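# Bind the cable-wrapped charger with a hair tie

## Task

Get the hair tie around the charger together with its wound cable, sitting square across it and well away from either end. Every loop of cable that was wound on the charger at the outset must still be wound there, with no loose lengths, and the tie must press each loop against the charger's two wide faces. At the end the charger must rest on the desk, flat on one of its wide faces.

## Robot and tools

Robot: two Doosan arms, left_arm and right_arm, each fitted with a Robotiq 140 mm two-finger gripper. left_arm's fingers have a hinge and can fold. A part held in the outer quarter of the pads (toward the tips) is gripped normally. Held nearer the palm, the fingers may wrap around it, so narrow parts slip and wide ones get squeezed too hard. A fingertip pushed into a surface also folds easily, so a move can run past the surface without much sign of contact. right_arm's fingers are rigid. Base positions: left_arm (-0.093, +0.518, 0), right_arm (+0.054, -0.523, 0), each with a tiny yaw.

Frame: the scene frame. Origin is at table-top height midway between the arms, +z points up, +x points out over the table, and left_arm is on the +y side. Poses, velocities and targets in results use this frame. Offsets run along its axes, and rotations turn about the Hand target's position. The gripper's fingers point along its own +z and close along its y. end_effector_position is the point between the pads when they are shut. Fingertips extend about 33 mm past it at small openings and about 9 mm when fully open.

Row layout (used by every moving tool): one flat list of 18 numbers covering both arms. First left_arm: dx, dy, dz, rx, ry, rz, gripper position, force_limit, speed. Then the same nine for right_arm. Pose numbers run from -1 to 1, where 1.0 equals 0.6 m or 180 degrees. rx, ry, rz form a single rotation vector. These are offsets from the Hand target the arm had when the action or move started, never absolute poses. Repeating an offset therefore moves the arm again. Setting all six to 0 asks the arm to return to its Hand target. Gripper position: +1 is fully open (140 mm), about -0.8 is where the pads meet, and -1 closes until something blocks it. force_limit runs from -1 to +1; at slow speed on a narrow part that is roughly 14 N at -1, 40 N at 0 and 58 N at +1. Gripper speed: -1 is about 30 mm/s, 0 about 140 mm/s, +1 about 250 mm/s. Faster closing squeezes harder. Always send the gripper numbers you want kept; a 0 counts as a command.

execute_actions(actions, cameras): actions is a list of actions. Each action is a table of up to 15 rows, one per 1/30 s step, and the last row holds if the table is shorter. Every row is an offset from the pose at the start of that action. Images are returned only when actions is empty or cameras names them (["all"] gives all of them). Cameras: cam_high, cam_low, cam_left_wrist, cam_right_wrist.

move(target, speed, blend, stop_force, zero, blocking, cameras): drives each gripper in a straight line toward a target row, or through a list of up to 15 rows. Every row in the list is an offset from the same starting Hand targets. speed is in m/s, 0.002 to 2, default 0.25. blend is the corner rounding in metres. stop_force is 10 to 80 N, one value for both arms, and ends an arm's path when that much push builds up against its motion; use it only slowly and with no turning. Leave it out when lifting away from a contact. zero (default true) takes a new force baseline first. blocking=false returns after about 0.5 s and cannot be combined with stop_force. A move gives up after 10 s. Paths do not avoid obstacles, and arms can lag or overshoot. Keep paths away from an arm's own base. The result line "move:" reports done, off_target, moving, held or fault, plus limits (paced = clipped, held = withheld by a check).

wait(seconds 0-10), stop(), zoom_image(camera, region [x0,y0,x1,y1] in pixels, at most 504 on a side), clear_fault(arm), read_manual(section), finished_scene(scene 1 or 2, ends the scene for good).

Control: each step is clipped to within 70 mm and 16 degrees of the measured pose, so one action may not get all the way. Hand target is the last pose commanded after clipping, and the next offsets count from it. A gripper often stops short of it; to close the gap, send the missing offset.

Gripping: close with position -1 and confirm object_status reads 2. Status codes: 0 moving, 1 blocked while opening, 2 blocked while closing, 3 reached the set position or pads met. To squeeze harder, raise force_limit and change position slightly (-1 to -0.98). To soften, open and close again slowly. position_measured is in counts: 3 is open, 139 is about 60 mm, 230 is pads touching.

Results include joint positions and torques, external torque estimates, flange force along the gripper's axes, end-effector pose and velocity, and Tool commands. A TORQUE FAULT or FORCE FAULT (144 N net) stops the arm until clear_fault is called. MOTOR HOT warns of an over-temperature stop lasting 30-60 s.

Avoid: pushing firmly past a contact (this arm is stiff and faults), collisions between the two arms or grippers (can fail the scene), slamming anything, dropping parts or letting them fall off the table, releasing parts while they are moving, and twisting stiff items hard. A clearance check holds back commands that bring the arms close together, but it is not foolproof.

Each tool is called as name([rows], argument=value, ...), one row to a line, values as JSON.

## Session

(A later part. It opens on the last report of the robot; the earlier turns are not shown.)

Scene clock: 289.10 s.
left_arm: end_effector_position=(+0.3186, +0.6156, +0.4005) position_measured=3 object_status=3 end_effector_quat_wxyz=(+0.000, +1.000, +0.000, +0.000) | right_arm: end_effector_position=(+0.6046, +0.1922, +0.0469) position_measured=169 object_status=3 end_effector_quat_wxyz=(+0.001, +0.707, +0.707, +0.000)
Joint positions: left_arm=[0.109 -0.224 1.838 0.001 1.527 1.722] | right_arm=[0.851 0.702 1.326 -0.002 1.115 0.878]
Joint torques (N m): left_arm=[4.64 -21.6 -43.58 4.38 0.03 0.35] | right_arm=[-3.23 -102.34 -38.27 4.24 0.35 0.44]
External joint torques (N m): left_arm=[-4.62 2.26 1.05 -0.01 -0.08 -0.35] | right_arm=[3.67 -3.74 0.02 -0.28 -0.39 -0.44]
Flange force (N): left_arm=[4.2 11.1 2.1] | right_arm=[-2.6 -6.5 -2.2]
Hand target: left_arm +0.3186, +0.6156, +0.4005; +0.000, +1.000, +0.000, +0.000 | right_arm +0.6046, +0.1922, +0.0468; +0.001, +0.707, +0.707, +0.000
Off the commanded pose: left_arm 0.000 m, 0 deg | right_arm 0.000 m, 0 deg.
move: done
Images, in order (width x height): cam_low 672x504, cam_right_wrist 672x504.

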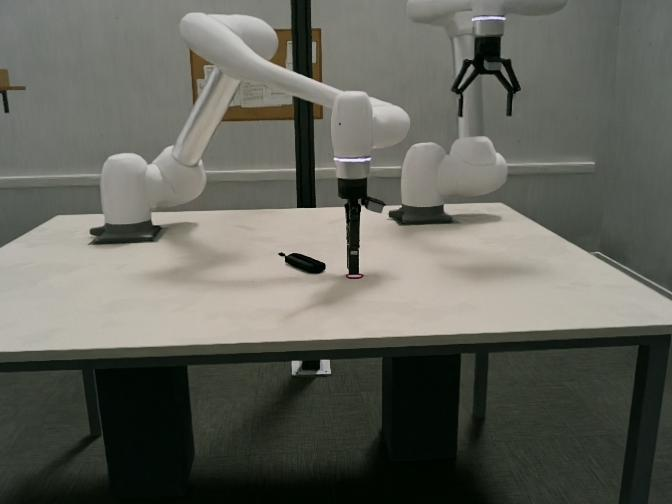

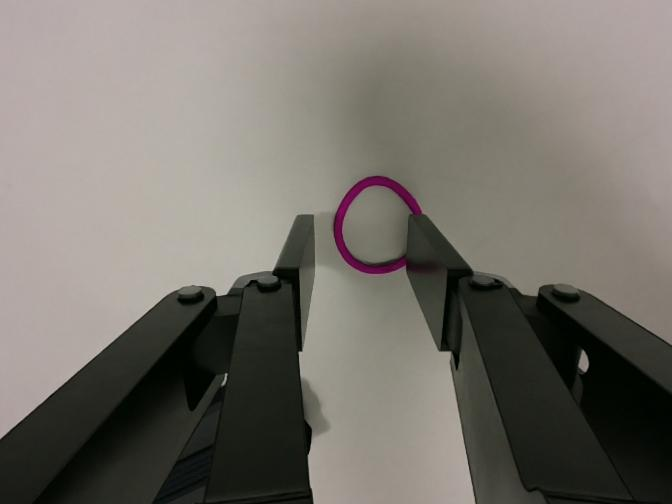

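move([
  [0, 0, 0, 0, 0, 0, 1, 1, 1, 0, 0, 0.1, 0, 0, 0, -0.82, -1, 0],
  [0, 0, 0, 0, 0, 0, 1, 1, 1, -0.174, -0.587, 0.505, 0.385, 0.385, -0.385, -0.82, -1, 0],
], speed=0.5, blend=[0.03, 0], cameras=["cam_high", "cam_left_wrist"])

Scene clock: 386.57 s.
left_arm: end_effector_position=(+0.3186, +0.6156, +0.4005) position_measured=3 object_status=3 end_effector_quat_wxyz=(+0.000, +1.000, +0.000, +0.000) | right_arm: end_effector_position=(+0.5002, -0.1600, +0.3498) position_measured=231 object_status=3 end_effector_quat_wxyz=(+0.707, -0.707, +0.000, +0.001)
Joint positions: left_arm=[0.109 -0.224 1.838 0.001 1.527 1.722] | right_arm=[-0.036 0.121 2.294 1.562 1.578 0.727]
Joint torques (N m): left_arm=[4.68 -21.6 -43.53 4.52 0.08 0.32] | right_arm=[-3.09 -42.71 -32.14 2.22 2.46 0.43]
External joint torques (N m): left_arm=[-4.59 2.14 0.78 -0.13 -0.14 -0.32] | right_arm=[3.14 -1.6 0.54 -0.32 -0.35 -0.48]
Flange force (N): left_arm=[4.3 10.9 1.7] | right_arm=[-3.3 -1.0 6.8]
Hand target: left_arm +0.3186, +0.6156, +0.4005; +0.000, +1.000, +0.000, +0.000 | right_arm +0.5002, -0.1600, +0.3498; +0.707, -0.707, +0.000, +0.001
Off the commanded pose: left_arm 0.000 m, 0 deg | right_arm 0.000 m, 0 deg.
move: done
Images, in order (width x height): cam_high 672x504, cam_left_wrist 672x504.

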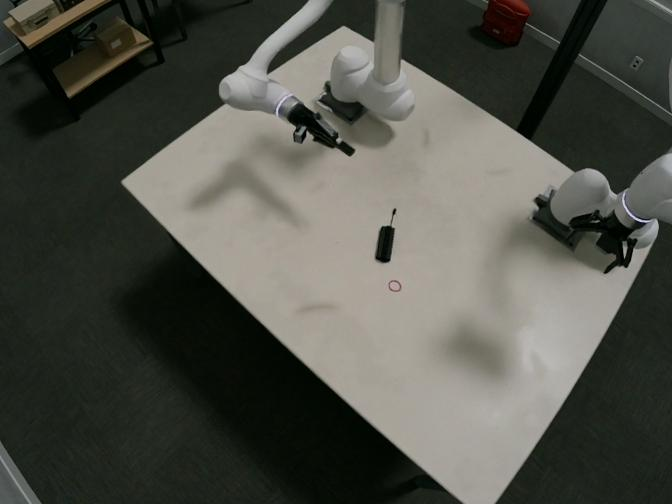

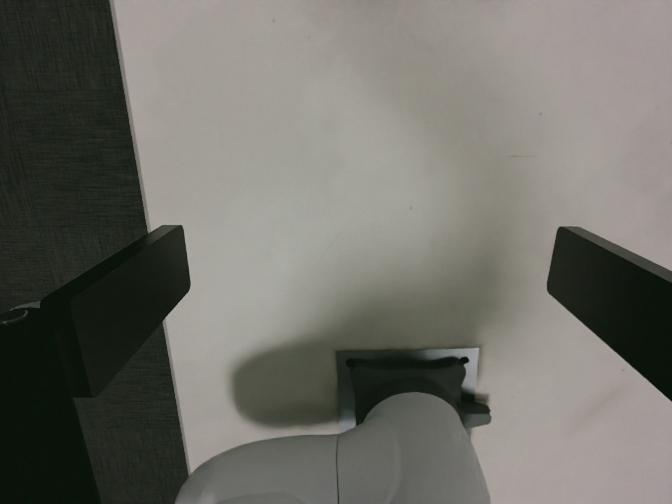

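move(target=[0.4857, -0.66, -0.45, 0, 0, 0, -0.82, -1, 0, 0, 0, 0, 0, 0, 0, -0.82, -1, 0], speed=0.4, cameras=["cam_left_wrist", "cam_low"])

zoom_image(camera="cam_left_wrist", region=[220, 100, 450, 300])

Scene clock: 392.30 s.
left_arm: end_effector_position=(+0.6100, +0.2196, +0.1306) position_measured=231 object_status=3 end_effector_quat_wxyz=(+0.000, +1.000, +0.000, +0.000) | right_arm: end_effector_position=(+0.5002, -0.1600, +0.3498) position_measured=231 object_status=3 end_effector_quat_wxyz=(+0.707, -0.707, +0.000, +0.001)
Joint positions: left_arm=[-0.489 0.438 1.599 0.001 1.105 1.123] | right_arm=[-0.036 0.121 2.294 1.562 1.578 0.727]
Joint torques (N m): left_arm=[5.21 -83.61 -39.09 3.95 0.03 0.44] | right_arm=[-3.36 -42.51 -31.62 2.27 2.43 0.41]
External joint torques (N m): left_arm=[-5.15 0.48 0.89 -0.02 -0.08 -0.44] | right_arm=[3.43 -1.95 0 -0.37 -0.31 -0.46]
Flange force (N): left_arm=[-4.4 6.1 1.3] | right_arm=[-2.8 -2.0 7.3]
Hand target: left_arm +0.6100, +0.2196, +0.1305; +0.000, +1.000, +0.000, +0.000 | right_arm +0.5002, -0.1600, +0.3498; +0.707, -0.707, +0.000, +0.001
Off the commanded pose: left_arm 0.000 m, 0 deg | right_arm 0.000 m, 0 deg.
move: done
Images, in order (width x height): cam_low 672x504, cam_left_wrist 672x504.

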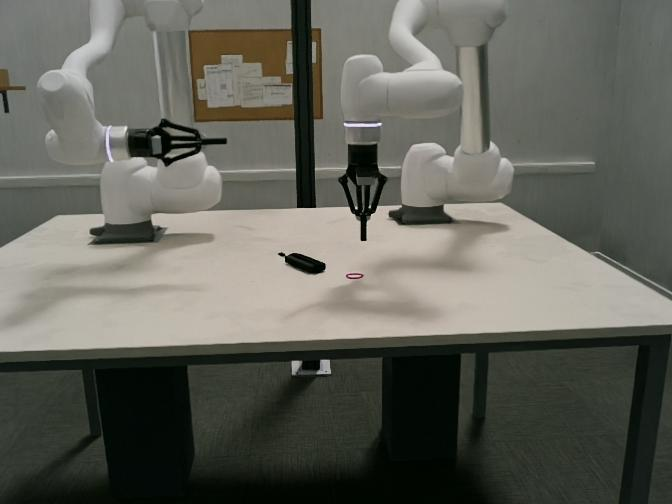

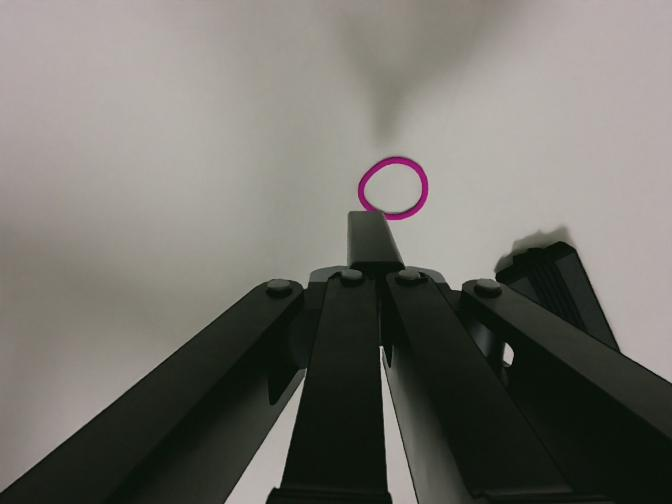

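Scaled by 2.191 from the camera's 672x504 image, which has a finer 960x720 frame.

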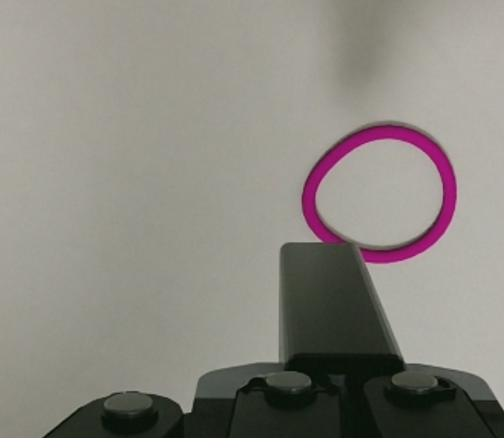

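move(target=[0.0117, -0.1243, -0.135, 0, 0, 0, -0.82, -1, 0, 0, 0, 0, 0, 0, 0, -0.82, -1, 0], speed=0.2)

move(target=[0, 0, -0.05, 0, 0, 0, -0.82, -1, 0, 0, 0, 0, 0, 0, 0, -0.82, -1, 0], speed=0.01, stop_force=10, cameras=["cam_left_wrist", "cam_low"])

zoom_image(camera="cam_left_wrist", region=[240, 130, 440, 290])

Scene clock: 405.37 s.
left_arm: end_effector_position=(+0.6170, +0.1450, +0.0495) position_measured=231 object_status=3 end_effector_quat_wxyz=(+0.000, +1.000, +0.000, +0.000) | right_arm: end_effector_position=(+0.5002, -0.1600, +0.3498) position_measured=231 object_status=3 end_effector_quat_wxyz=(+0.707, -0.707, +0.000, +0.001)
Joint positions: left_arm=[-0.569 0.556 1.575 0.001 1.01 1.043] | right_arm=[-0.036 0.121 2.294 1.562 1.578 0.727]
Joint torques (N m): left_arm=[5.03 -93.4 -36.88 3.72 0.19 0.36] | right_arm=[-2.68 -42.55 -31.68 2.29 2.43 0.4]
External joint torques (N m): left_arm=[-5.4 1.71 0.59 0.02 -0.25 -0.36] | right_arm=[2.63 -1.85 0.05 -0.38 -0.32 -0.45]
Flange force (N): left_arm=[-3.0 6.6 2.2] | right_arm=[-2.8 -1.9 5.5]
Hand target: left_arm +0.6170, +0.1450, +0.0495; +0.000, +1.000, +0.000, +0.000 | right_arm +0.5002, -0.1600, +0.3498; +0.707, -0.707, +0.000, +0.001
Off the commanded pose: left_arm 0.000 m, 0 deg | right_arm 0.000 m, 0 deg.
move: done

Scene clock: 407.50 s.
left_arm: end_effector_position=(+0.6170, +0.1450, +0.0341) position_measured=231 object_status=3 end_effector_quat_wxyz=(+0.000, +1.000, +0.000, +0.000) | right_arm: end_effector_position=(+0.5002, -0.1600, +0.3498) position_measured=231 object_status=3 end_effector_quat_wxyz=(+0.707, -0.707, +0.000, +0.001)
Joint positions: left_arm=[-0.569 0.57 1.585 0.001 0.987 1.043] | right_arm=[-0.036 0.121 2.294 1.562 1.578 0.727]
Joint torques (N m): left_arm=[4.8 -75.12 -29.25 3.68 -2.59 0.36] | right_arm=[-3.18 -42.55 -31.5 2.24 2.42 0.44]
External joint torques (N m): left_arm=[-4.75 -17.17 -6.31 -0.01 2.54 -0.36] | right_arm=[3.09 -1.71 -0.11 -0.32 -0.32 -0.49]
Flange force (N): left_arm=[-8.6 2.7 -23.0] | right_arm=[-2.3 -1.7 6.7]
Hand target: left_arm +0.6170, +0.1450, +0.0341; +0.000, +1.000, +0.000, +0.000 (not the last commanded pose) | right_arm +0.5002, -0.1600, +0.3498; +0.707, -0.707, +0.000, +0.001
Off the commanded pose: left_arm 0.015 m, 0 deg | right_arm 0.000 m, 0 deg.
move: contact (left_arm)
Images, in order (width x height): cam_low 672x504, cam_left_wrist 672x504.

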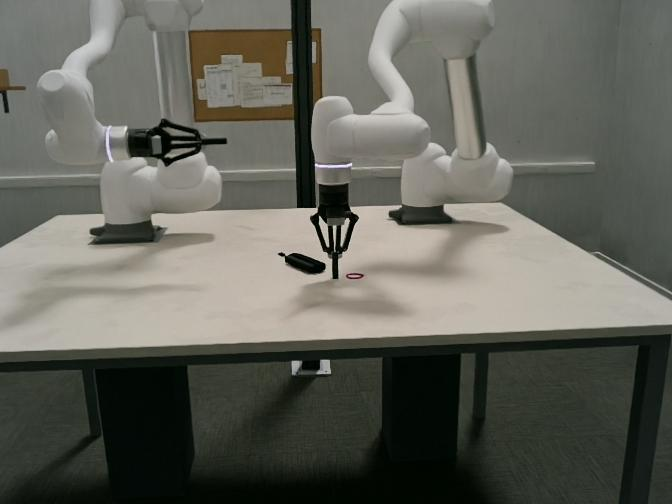

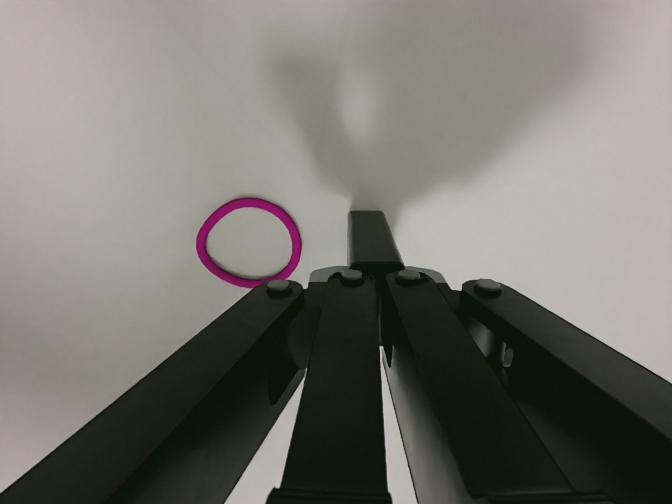

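Scaled by 2.520 from the camera's 672x504 image, which has a finer 960x720 frame.

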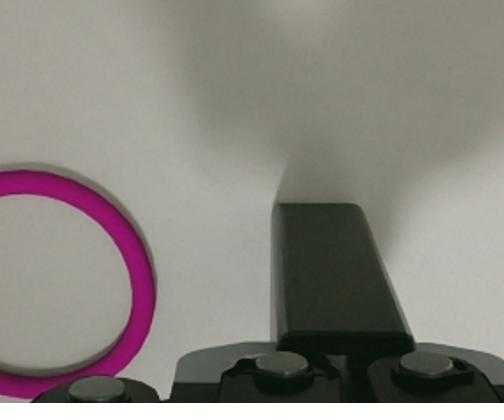

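move([
  [0, 0, 0.0265, 0, 0, 0, -0.82, -1, 0, 0, 0, 0, 0, 0, 0, -0.82, -1, 0],
  [-0.0017, 0.0558, 0.0265, 0, 0, 0, -0.563, -1, 0, 0, 0, 0, 0, 0, 0, -0.82, -1, 0],
], speed=0.08, cameras=["cam_left_wrist", "cam_low"])

zoom_image(camera="cam_left_wrist", region=[240, 130, 440, 290])

zoom_image(camera="cam_low", region=[310, 230, 390, 290])

Scene clock: 422.70 s.
left_arm: end_effector_position=(+0.6160, +0.1785, +0.0500) position_measured=200 object_status=3 end_effector_quat_wxyz=(+0.000, +1.000, +0.000, +0.000) | right_arm: end_effector_position=(+0.5002, -0.1600, +0.3498) position_measured=231 object_status=3 end_effector_quat_wxyz=(+0.707, -0.707, +0.000, +0.001)
Joint positions: left_arm=[-0.533 0.534 1.611 0.001 0.996 1.079] | right_arm=[-0.036 0.121 2.294 1.562 1.578 0.727]
Joint torques (N m): left_arm=[4.64 -90.97 -36.63 3.71 0.09 0.29] | right_arm=[-2.91 -42.45 -31.67 2.23 2.48 0.43]
External joint torques (N m): left_arm=[-5 1.84 0.75 -0.02 -0.15 -0.29] | right_arm=[2.82 -1.64 0.09 -0.32 -0.38 -0.48]
Flange force (N): left_arm=[-2.6 6.2 2.3] | right_arm=[-2.6 -1.4 6.2]
Hand target: left_arm +0.6160, +0.1785, +0.0500; +0.000, +1.000, +0.000, +0.000 | right_arm +0.5002, -0.1600, +0.3498; +0.707, -0.707, +0.000, +0.001
Off the commanded pose: left_arm 0.000 m, 0 deg | right_arm 0.000 m, 0 deg.
move: done
Images, in order (width x height): cam_low 672x504, cam_left_wrist 672x504.

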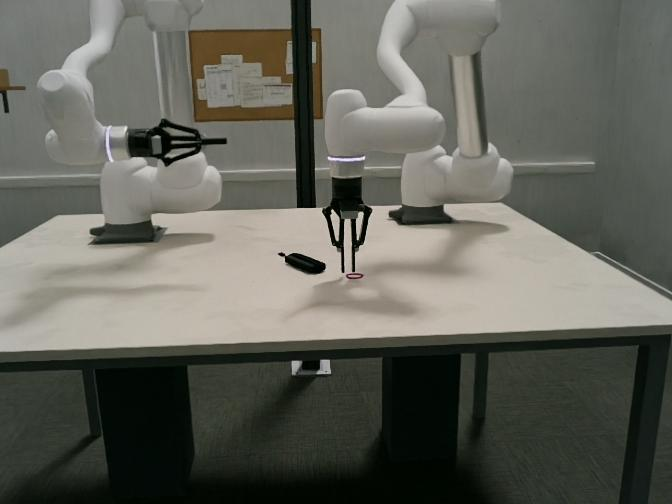

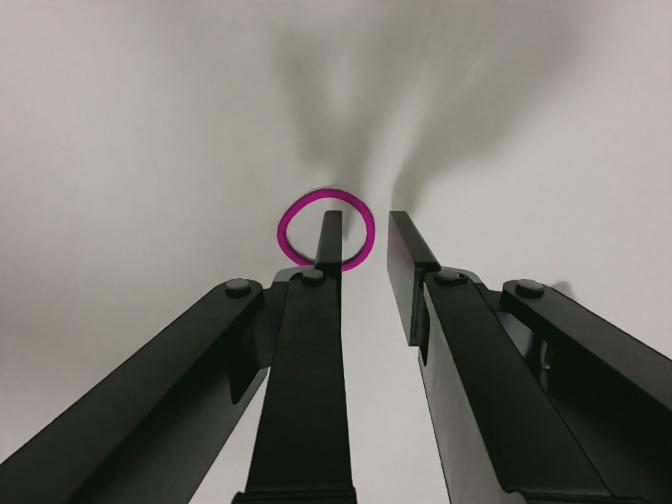

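Scaled by 2.520 from the camera's 672x504 image, which has a finer 960x720 frame.

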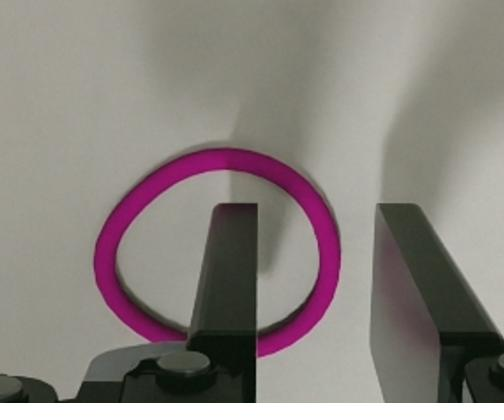

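Scaled by 6.300 from the camera's 672x504 image, which has a finer 960x720 frame.

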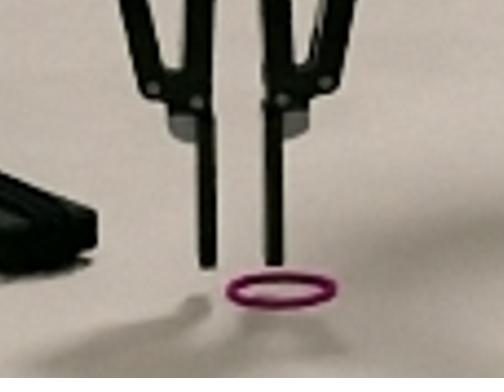

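move([
  [0, 0, -0.0250, 0, 0, 0, -0.563, -1, 0, 0, 0, 0, 0, 0, 0, -0.82, -1, 0],
  [0, 0, -0.0250, 0, 0, 0, -1, -0.5, -1, 0, 0, 0, 0, 0, 0, -0.82, -1, 0],
], speed=0.04, cameras=["cam_left_wrist", "cam_low"])

zoom_image(camera="cam_left_wrist", region=[240, 130, 440, 290])

zoom_image(camera="cam_low", region=[310, 230, 390, 290])

Scene clock: 432.53 s.
left_arm: end_effector_position=(+0.6160, +0.1785, +0.0349) position_measured=226 object_status=0 end_effector_quat_wxyz=(+0.000, +1.000, +0.000, +0.000) | right_arm: end_effector_position=(+0.5002, -0.1600, +0.3498) position_measured=231 object_status=3 end_effector_quat_wxyz=(+0.707, -0.707, +0.000, +0.001)
Joint positions: left_arm=[-0.533 0.547 1.621 0.001 0.973 1.079] | right_arm=[-0.036 0.121 2.294 1.562 1.578 0.727]
Joint torques (N m): left_arm=[4.96 -91.53 -35.95 3.62 0.04 0.35] | right_arm=[-2.88 -42.96 -31.55 2.24 2.42 0.42]
External joint torques (N m): left_arm=[-4.91 1.65 0.68 0.02 -0.09 -0.35] | right_arm=[2.99 -1.3 0.02 -0.36 -0.31 -0.47]
Flange force (N): left_arm=[-2.6 6.2 2.0] | right_arm=[-2.0 -0.9 6.4]
Hand target: left_arm +0.6160, +0.1785, +0.0350; +0.000, +1.000, +0.000, +0.000 | right_arm +0.5002, -0.1600, +0.3498; +0.707, -0.707, +0.000, +0.001
Off the commanded pose: left_arm 0.000 m, 0 deg | right_arm 0.000 m, 0 deg.
move: done
Images, in order (width x height): cam_low 672x504, cam_left_wrist 672x504.

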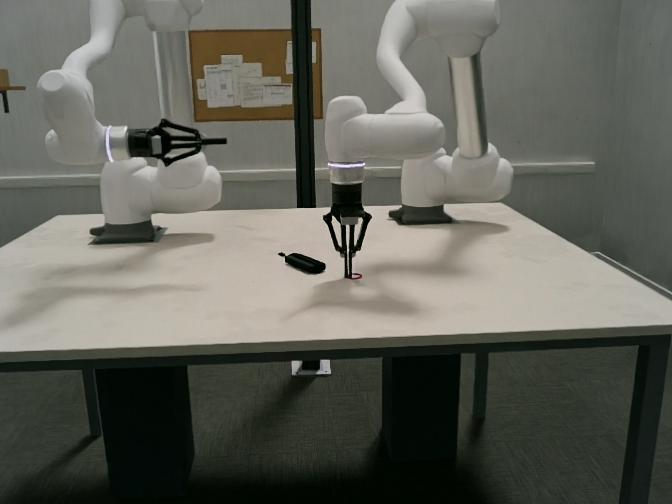

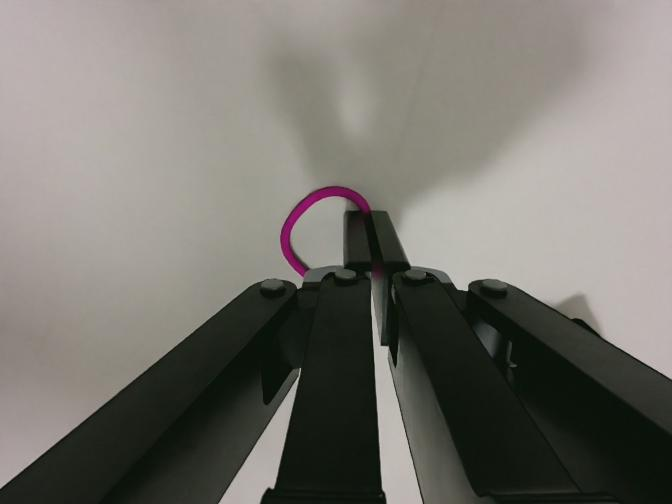

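Scaled by 2.520 from the camera's 672x504 image, which has a finer 960x720 frame.

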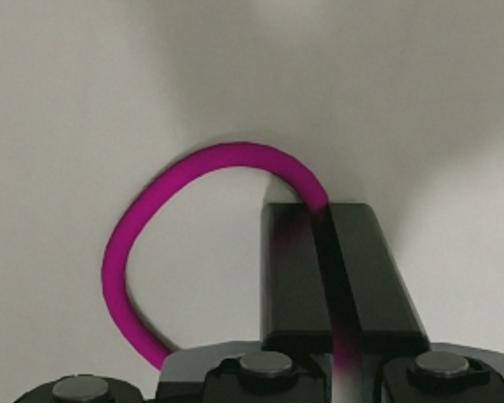

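Scaled by 6.300 from the camera's 672x504 image, which has a finer 960x720 frame.

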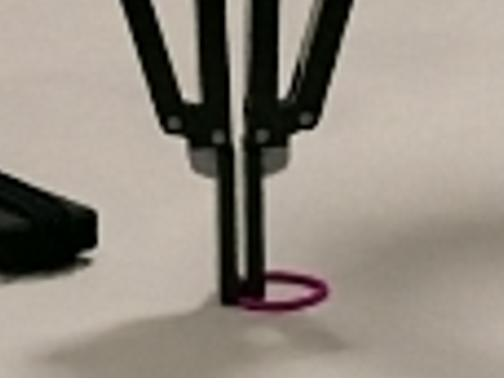

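move(target=[0, 0, 0.12, 0, 0, 0, -1, -0.5, -1, 0, 0, 0, 0, 0, 0, -0.82, -1, 0], speed=0.06, cameras=["cam_left_wrist", "cam_low"])

zoom_image(camera="cam_left_wrist", region=[240, 130, 440, 290])

zoom_image(camera="cam_low", region=[310, 210, 390, 270])

Scene clock: 438.33 s.
left_arm: end_effector_position=(+0.6160, +0.1785, +0.1071) position_measured=226 object_status=2 end_effector_quat_wxyz=(+0.000, +1.000, +0.000, +0.000) | right_arm: end_effector_position=(+0.5002, -0.1600, +0.3498) position_measured=231 object_status=3 end_effector_quat_wxyz=(+0.707, -0.707, +0.000, +0.001)
Joint positions: left_arm=[-0.533 0.487 1.569 0.001 1.085 1.079] | right_arm=[-0.036 0.121 2.294 1.562 1.578 0.727]
Joint torques (N m): left_arm=[4.66 -88.8 -38.58 3.89 0.12 0.38] | right_arm=[-3.07 -42.3 -31.5 2.23 2.45 0.39]
External joint torques (N m): left_arm=[-5.03 1.44 0.6 0.01 -0.18 -0.38] | right_arm=[3.01 -1.84 -0.1 -0.33 -0.34 -0.44]
Flange force (N): left_arm=[-2.8 6.3 1.9] | right_arm=[-2.5 -2.0 6.5]
Hand target: left_arm +0.6160, +0.1785, +0.1070; +0.000, +1.000, +0.000, +0.000 | right_arm +0.5002, -0.1600, +0.3498; +0.707, -0.707, +0.000, +0.001
Off the commanded pose: left_arm 0.000 m, 0 deg | right_arm 0.000 m, 0 deg.
move: done
Images, in order (width x height): cam_low 672x504, cam_left_wrist 672x504.

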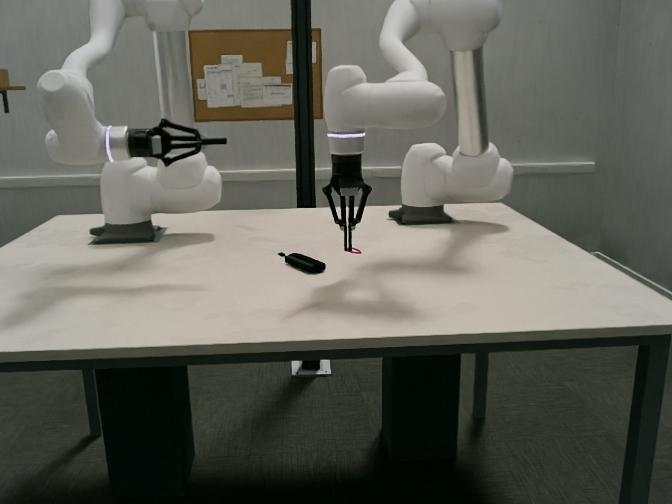

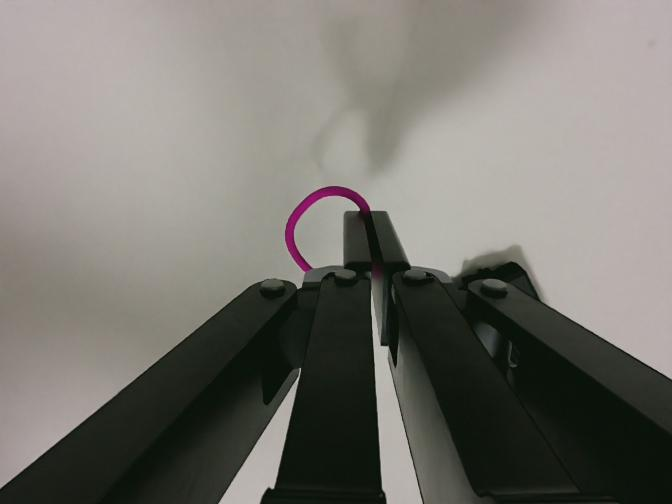

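Scaled by 2.520 from the camera's 672x504 image, which has a finer 960x720 frame.

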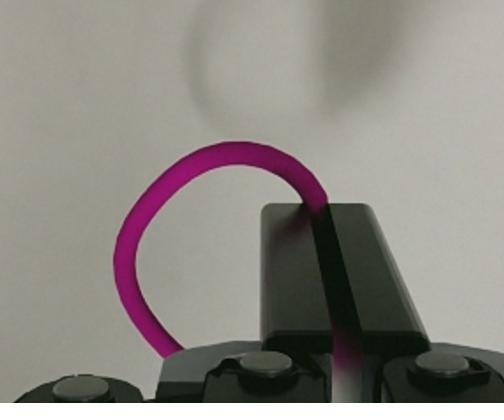

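Scaled by 6.300 from the camera's 672x504 image, which has a finer 960x720 frame.

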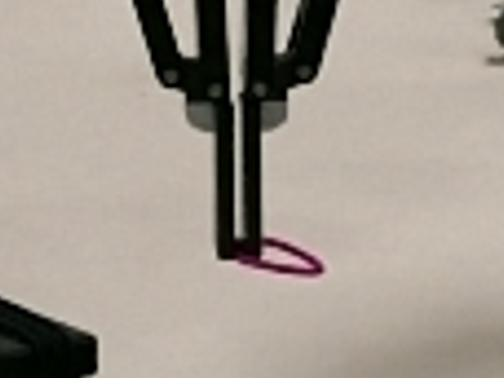

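move(target=[-0.193, -0.131, 0.455, -0.5, 0, 0, -1, -0.5, -1, 0, 0, 0, 0, 0, 0, -0.82, -1, 0], speed=0.25, cameras=["all"])

zoom_image(camera="cam_right_wrist", region=[250, 100, 460, 280])

zoom_image(camera="cam_low", region=[180, 80, 400, 200])

Scene clock: 448.57 s.
left_arm: end_effector_position=(+0.5002, +0.0999, +0.3800) position_measured=226 object_status=2 end_effector_quat_wxyz=(+0.707, +0.707, +0.000, +0.000) | right_arm: end_effector_position=(+0.5002, -0.1600, +0.3498) position_measured=231 object_status=3 end_effector_quat_wxyz=(+0.707, -0.707, +0.000, +0.001)
Joint positions: left_arm=[-0.243 0.288 1.999 -1.704 1.418 2.297] | right_arm=[-0.036 0.121 2.294 1.562 1.578 0.727]
Joint torques (N m): left_arm=[4.08 -61.56 -30.65 -2.52 2.07 0.41] | right_arm=[-3.18 -42.55 -31.65 2.22 2.42 0.39]
External joint torques (N m): left_arm=[-4.01 1.73 0.65 0 -0.2 -0.36] | right_arm=[3.27 -1.72 0.06 -0.34 -0.32 -0.44]
Flange force (N): left_arm=[-0.1 -1.7 6.9] | right_arm=[-2.6 -1.7 7.1]
Hand target: left_arm +0.5002, +0.0999, +0.3800; +0.707, +0.707, +0.000, +0.000 | right_arm +0.5002, -0.1600, +0.3498; +0.707, -0.707, +0.000, +0.001
Off the commanded pose: left_arm 0.000 m, 0 deg | right_arm 0.000 m, 0 deg.
move: done

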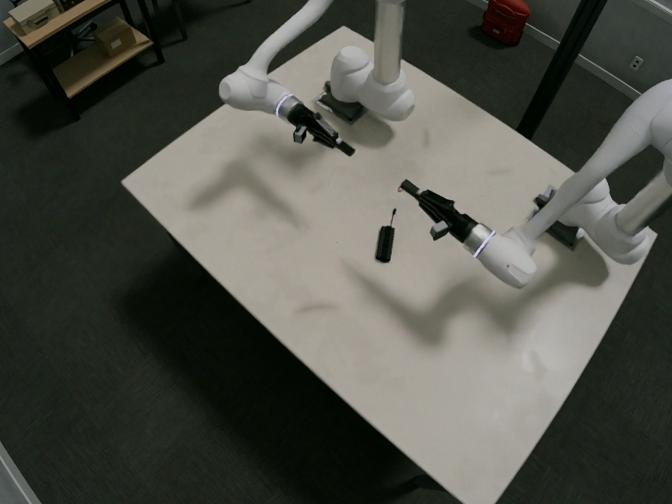

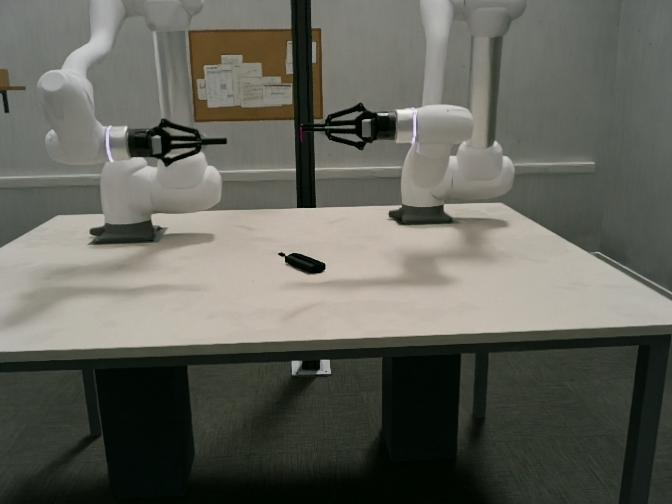

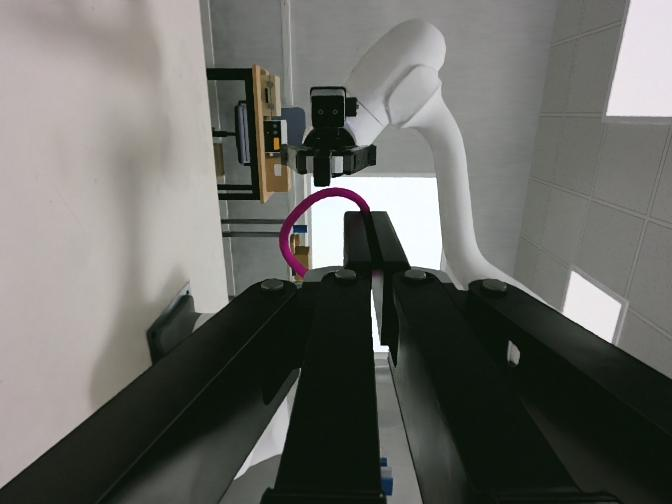

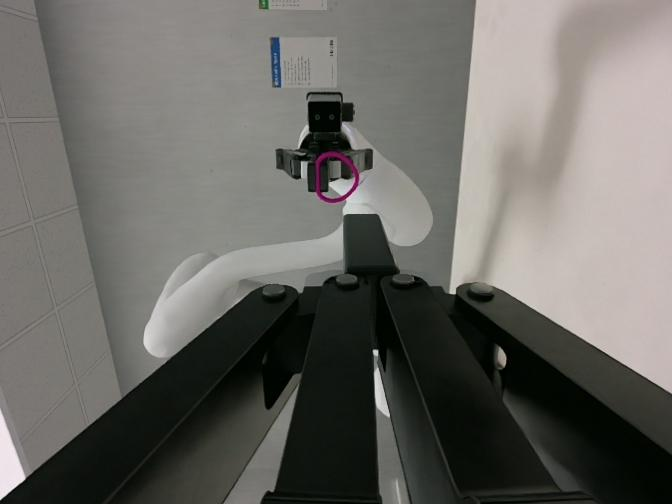

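Scaled by 2.400 from the camera's 672x504 image, which has a finer 960x720 frame.

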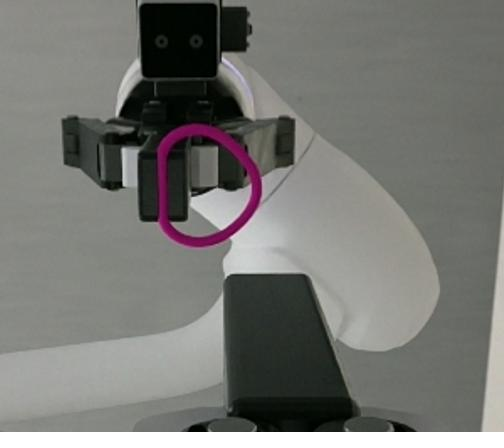

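Scaled by 2.291 from the camera's 672x504 image, which has a finer 960x720 frame.

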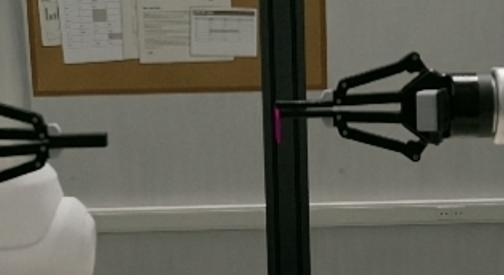

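move(target=[0, 0, 0, 0, 0, 0, -1, -0.5, -1, 0.0023, 0.258, 0.0192, 0, 0, 0, -0.82, -1, 0], speed=0.2, cameras=["cam_right_wrist", "cam_low", "cam_left_wrist"])

zoom_image(camera="cam_right_wrist", region=[250, 120, 450, 280])

zoom_image(camera="cam_low", region=[220, 80, 400, 180])

Scene clock: 468.07 s.
left_arm: end_effector_position=(+0.5002, +0.0999, +0.3800) position_measured=226 object_status=2 end_effector_quat_wxyz=(+0.707, +0.707, +0.000, +0.000) | right_arm: end_effector_position=(+0.5016, -0.0053, +0.3613) position_measured=231 object_status=3 end_effector_quat_wxyz=(+0.707, -0.707, +0.000, +0.001)
Joint positions: left_arm=[-0.243 0.288 1.999 -1.704 1.419 2.297] | right_arm=[0.294 0.156 2.221 1.804 1.352 0.739]
Joint torques (N m): left_arm=[4.69 -61.67 -30.7 -2.39 2.09 0.4] | right_arm=[-2.63 -48.31 -33.58 1.49 2.44 0.68]
External joint torques (N m): left_arm=[-4.83 1.84 0.63 -0.15 -0.21 -0.35] | right_arm=[2.76 -1.36 0.14 -0.37 -0.35 -0.73]
Flange force (N): left_arm=[-0.2 -1.9 8.5] | right_arm=[-4.0 -0.6 4.7]
Hand target: left_arm +0.5002, +0.0999, +0.3800; +0.707, +0.707, +0.000, +0.000 | right_arm +0.5016, -0.0052, +0.3614; +0.707, -0.707, +0.000, +0.001
Off the commanded pose: left_arm 0.000 m, 0 deg | right_arm 0.000 m, 0 deg.
move: done
Images, in order (width x height): cam_low 672x504, cam_left_wrist 672x504, cam_right_wrist 672x504.

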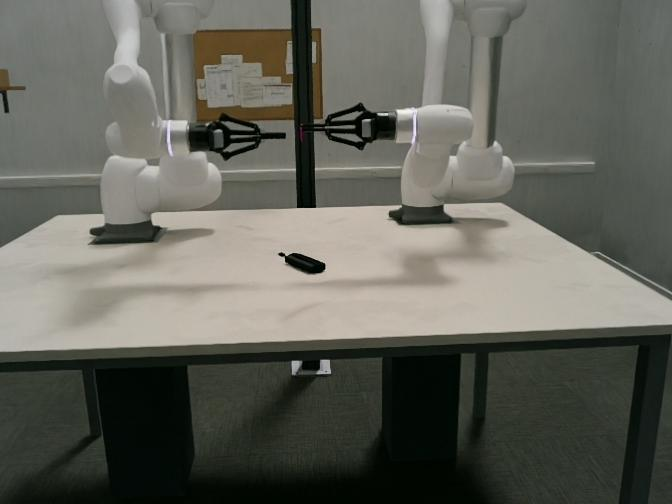

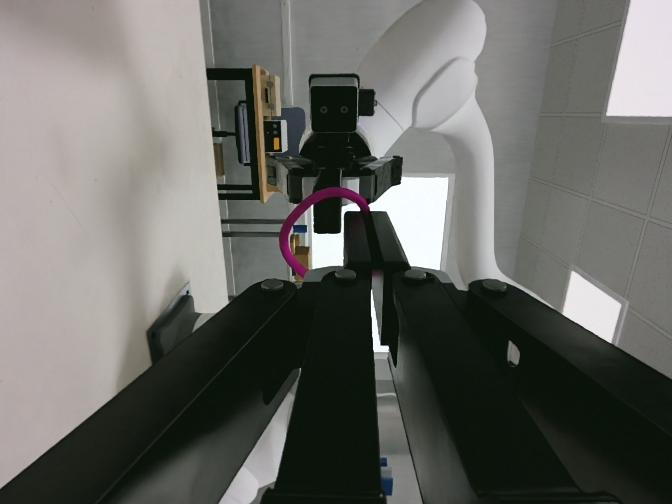

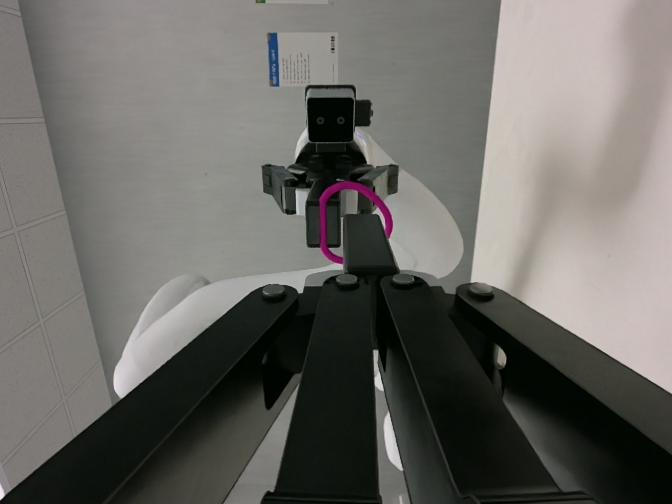

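Scaled by 2.520 from the camera's 672x504 image, which has a finer 960x720 frame.

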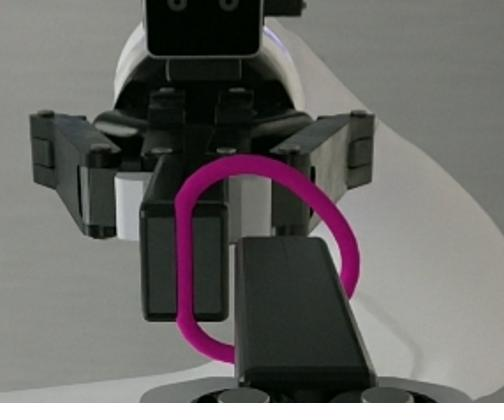

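Scaled by 2.800 from the camera's 672x504 image, which has a finer 960x720 frame.

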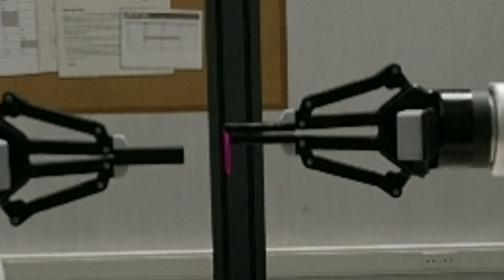

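zoom_image(camera="cam_right_wrist", region=[300, 170, 410, 270])

Scaled by 4.582 from the camera's 672x504 image, which has a finer 960x720 frame.

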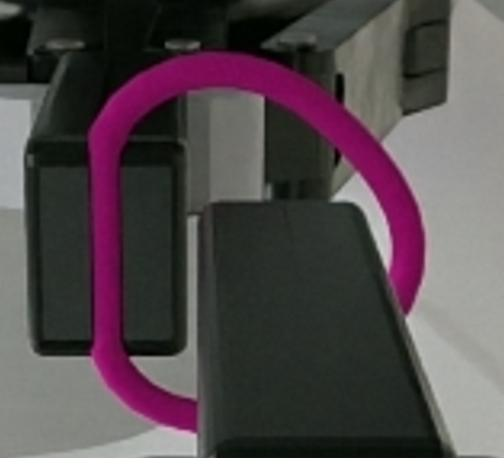

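move([
  [0, 0, 0, 0, 0, 0, -1, -0.5, -1, -0.002, 0, -0.0272, 0, 0, 0, -0.563, -1, 0],
  [0, 0, 0, 0, 0, 0, -1, -0.5, -1, -0.002, 0.0733, -0.0272, 0, 0, 0, -0.563, -1, 0],
], speed=0.06, cameras=["cam_right_wrist", "cam_low", "cam_left_wrist"])

zoom_image(camera="cam_right_wrist", region=[250, 120, 450, 300])

zoom_image(camera="cam_low", region=[260, 100, 350, 160])

Scene clock: 545.17 s.
left_arm: end_effector_position=(+0.5002, +0.0999, +0.3800) position_measured=226 object_status=2 end_effector_quat_wxyz=(+0.707, +0.707, +0.000, +0.000) | right_arm: end_effector_position=(+0.5004, +0.0388, +0.3450) position_measured=200 object_status=3 end_effector_quat_wxyz=(+0.707, -0.707, +0.000, +0.001)
Joint positions: left_arm=[-0.243 0.288 1.999 -1.704 1.419 2.297] | right_arm=[0.379 0.204 2.202 1.877 1.304 0.695]
Joint torques (N m): left_arm=[4.4 -61.49 -30.47 -2.48 2.07 0.38] | right_arm=[-3.38 -52.08 -32.92 1.19 2.5 0.43]
External joint torques (N m): left_arm=[-4.46 1.5 0.56 -0.03 -0.19 -0.33] | right_arm=[3.44 -2.11 0.04 -0.36 -0.33 -0.48]
Flange force (N): left_arm=[-0.4 -1.5 7.7] | right_arm=[-5.4 -2.5 5.0]
Hand target: left_arm +0.5002, +0.0999, +0.3800; +0.707, +0.707, +0.000, +0.000 | right_arm +0.5004, +0.0388, +0.3450; +0.707, -0.707, +0.000, +0.001
Off the commanded pose: left_arm 0.000 m, 0 deg | right_arm 0.000 m, 0 deg.
move: done
Images, in order (width x height): cam_low 672x504, cam_left_wrist 672x504, cam_right_wrist 672x504.

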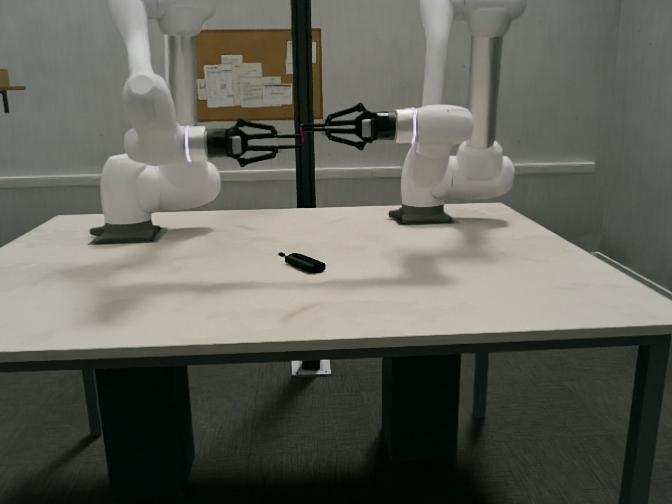

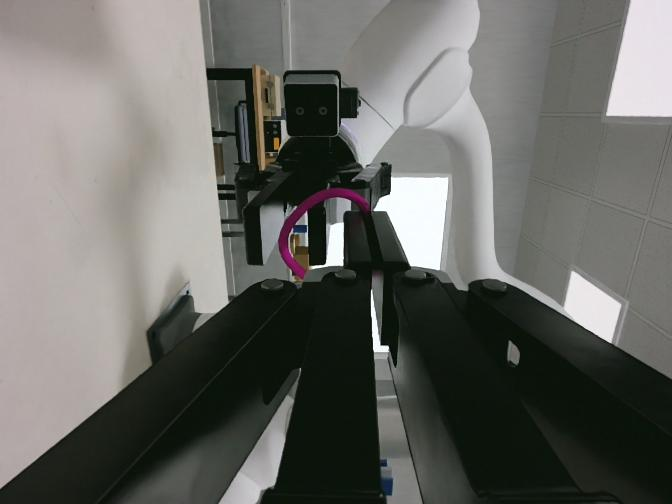

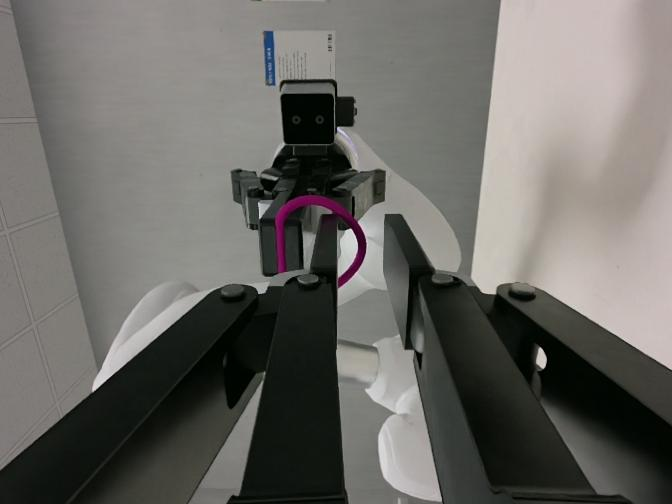

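Scaled by 2.520 from the camera's 672x504 image, which has a finer 960x720 frame.

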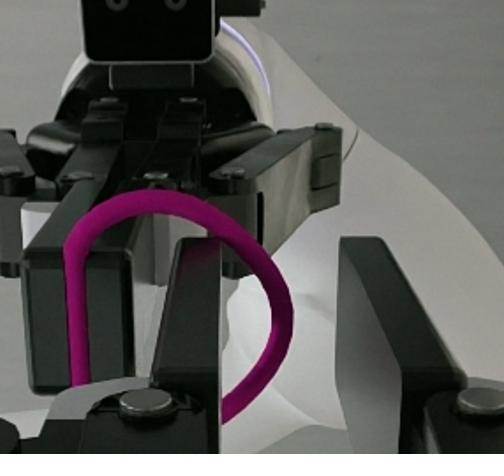

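Scaled by 5.600 from the camera's 672x504 image, which has a finer 960x720 frame.

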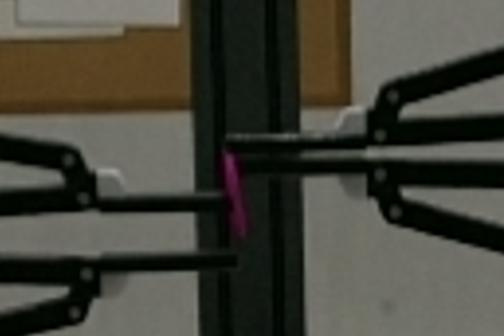

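move([
  [0, 0, 0, 0, 0, 0, -1, -0.5, -1, 0, -0.03, 0, 0, 0, 0, -0.563, -1, 0],
  [0, 0, 0, 0, 0, 0, -1, -0.5, -1, 0, -0.03, 0.0025, 0, 0, 0, -0.5, -1, 0],
], speed=0.06, cameras=["cam_right_wrist", "cam_low", "cam_left_wrist"])

zoom_image(camera="cam_right_wrist", region=[250, 120, 450, 300])

zoom_image(camera="cam_low", region=[260, 100, 350, 160])

Scene clock: 564.97 s.
left_arm: end_effector_position=(+0.5002, +0.0999, +0.3800) position_measured=226 object_status=2 end_effector_quat_wxyz=(+0.707, +0.707, +0.000, +0.000) | right_arm: end_effector_position=(+0.5004, +0.0208, +0.3466) position_measured=192 object_status=3 end_effector_quat_wxyz=(+0.707, -0.707, +0.000, +0.001)
Joint positions: left_arm=[-0.243 0.288 1.999 -1.704 1.419 2.297] | right_arm=[0.345 0.191 2.215 1.85 1.325 0.701]
Joint torques (N m): left_arm=[4.74 -62.26 -30.71 -2.46 2.08 0.47] | right_arm=[-3.08 -50.92 -32.87 1.31 2.49 0.41]
External joint torques (N m): left_arm=[-4.6 2.23 0.53 -0.07 -0.2 -0.42] | right_arm=[3.1 -2.04 0.08 -0.37 -0.34 -0.45]
Flange force (N): left_arm=[0.6 -2.1 8.1] | right_arm=[-5.0 -2.4 4.6]
Hand target: left_arm +0.5002, +0.0999, +0.3800; +0.707, +0.707, +0.000, +0.000 | right_arm +0.5004, +0.0208, +0.3465; +0.707, -0.707, +0.000, +0.001
Off the commanded pose: left_arm 0.000 m, 0 deg | right_arm 0.000 m, 0 deg.
move: done
Images, in order (width x height): cam_low 672x504, cam_left_wrist 672x504, cam_right_wrist 672x504.

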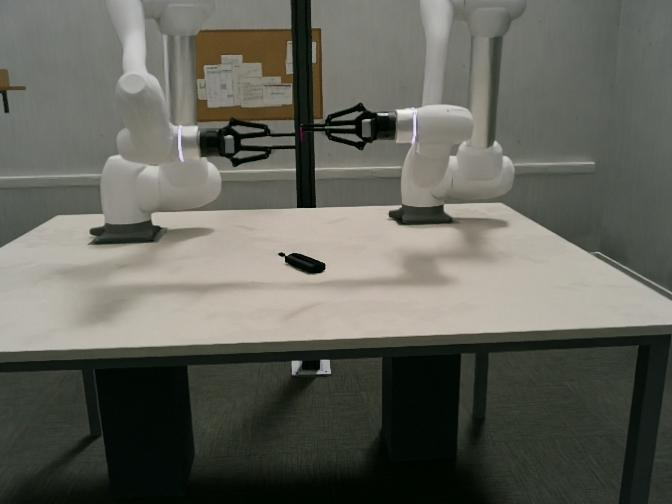

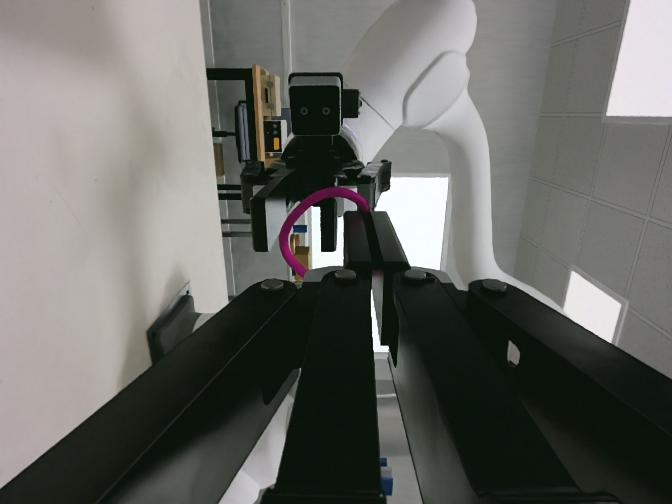

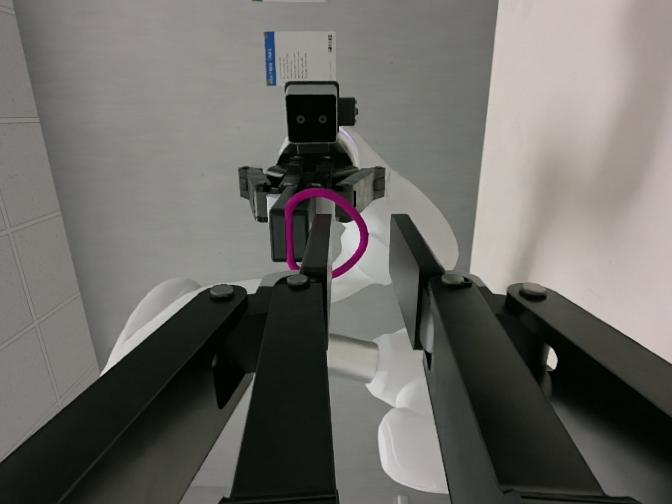

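Scaled by 2.520 from the camera's 672x504 image, which has a finer 960x720 frame.

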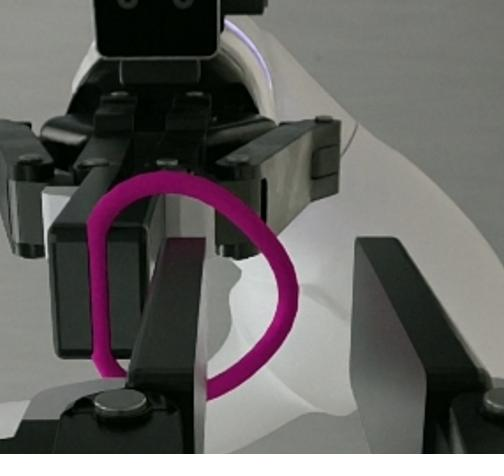

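Scaled by 5.600 from the camera's 672x504 image, which has a finer 960x720 frame.

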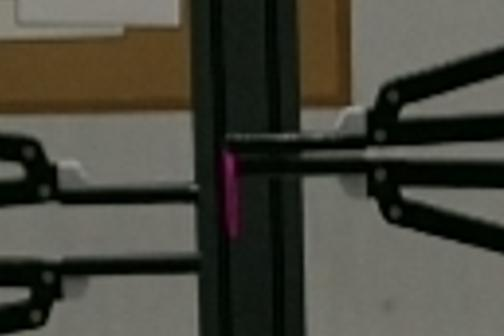

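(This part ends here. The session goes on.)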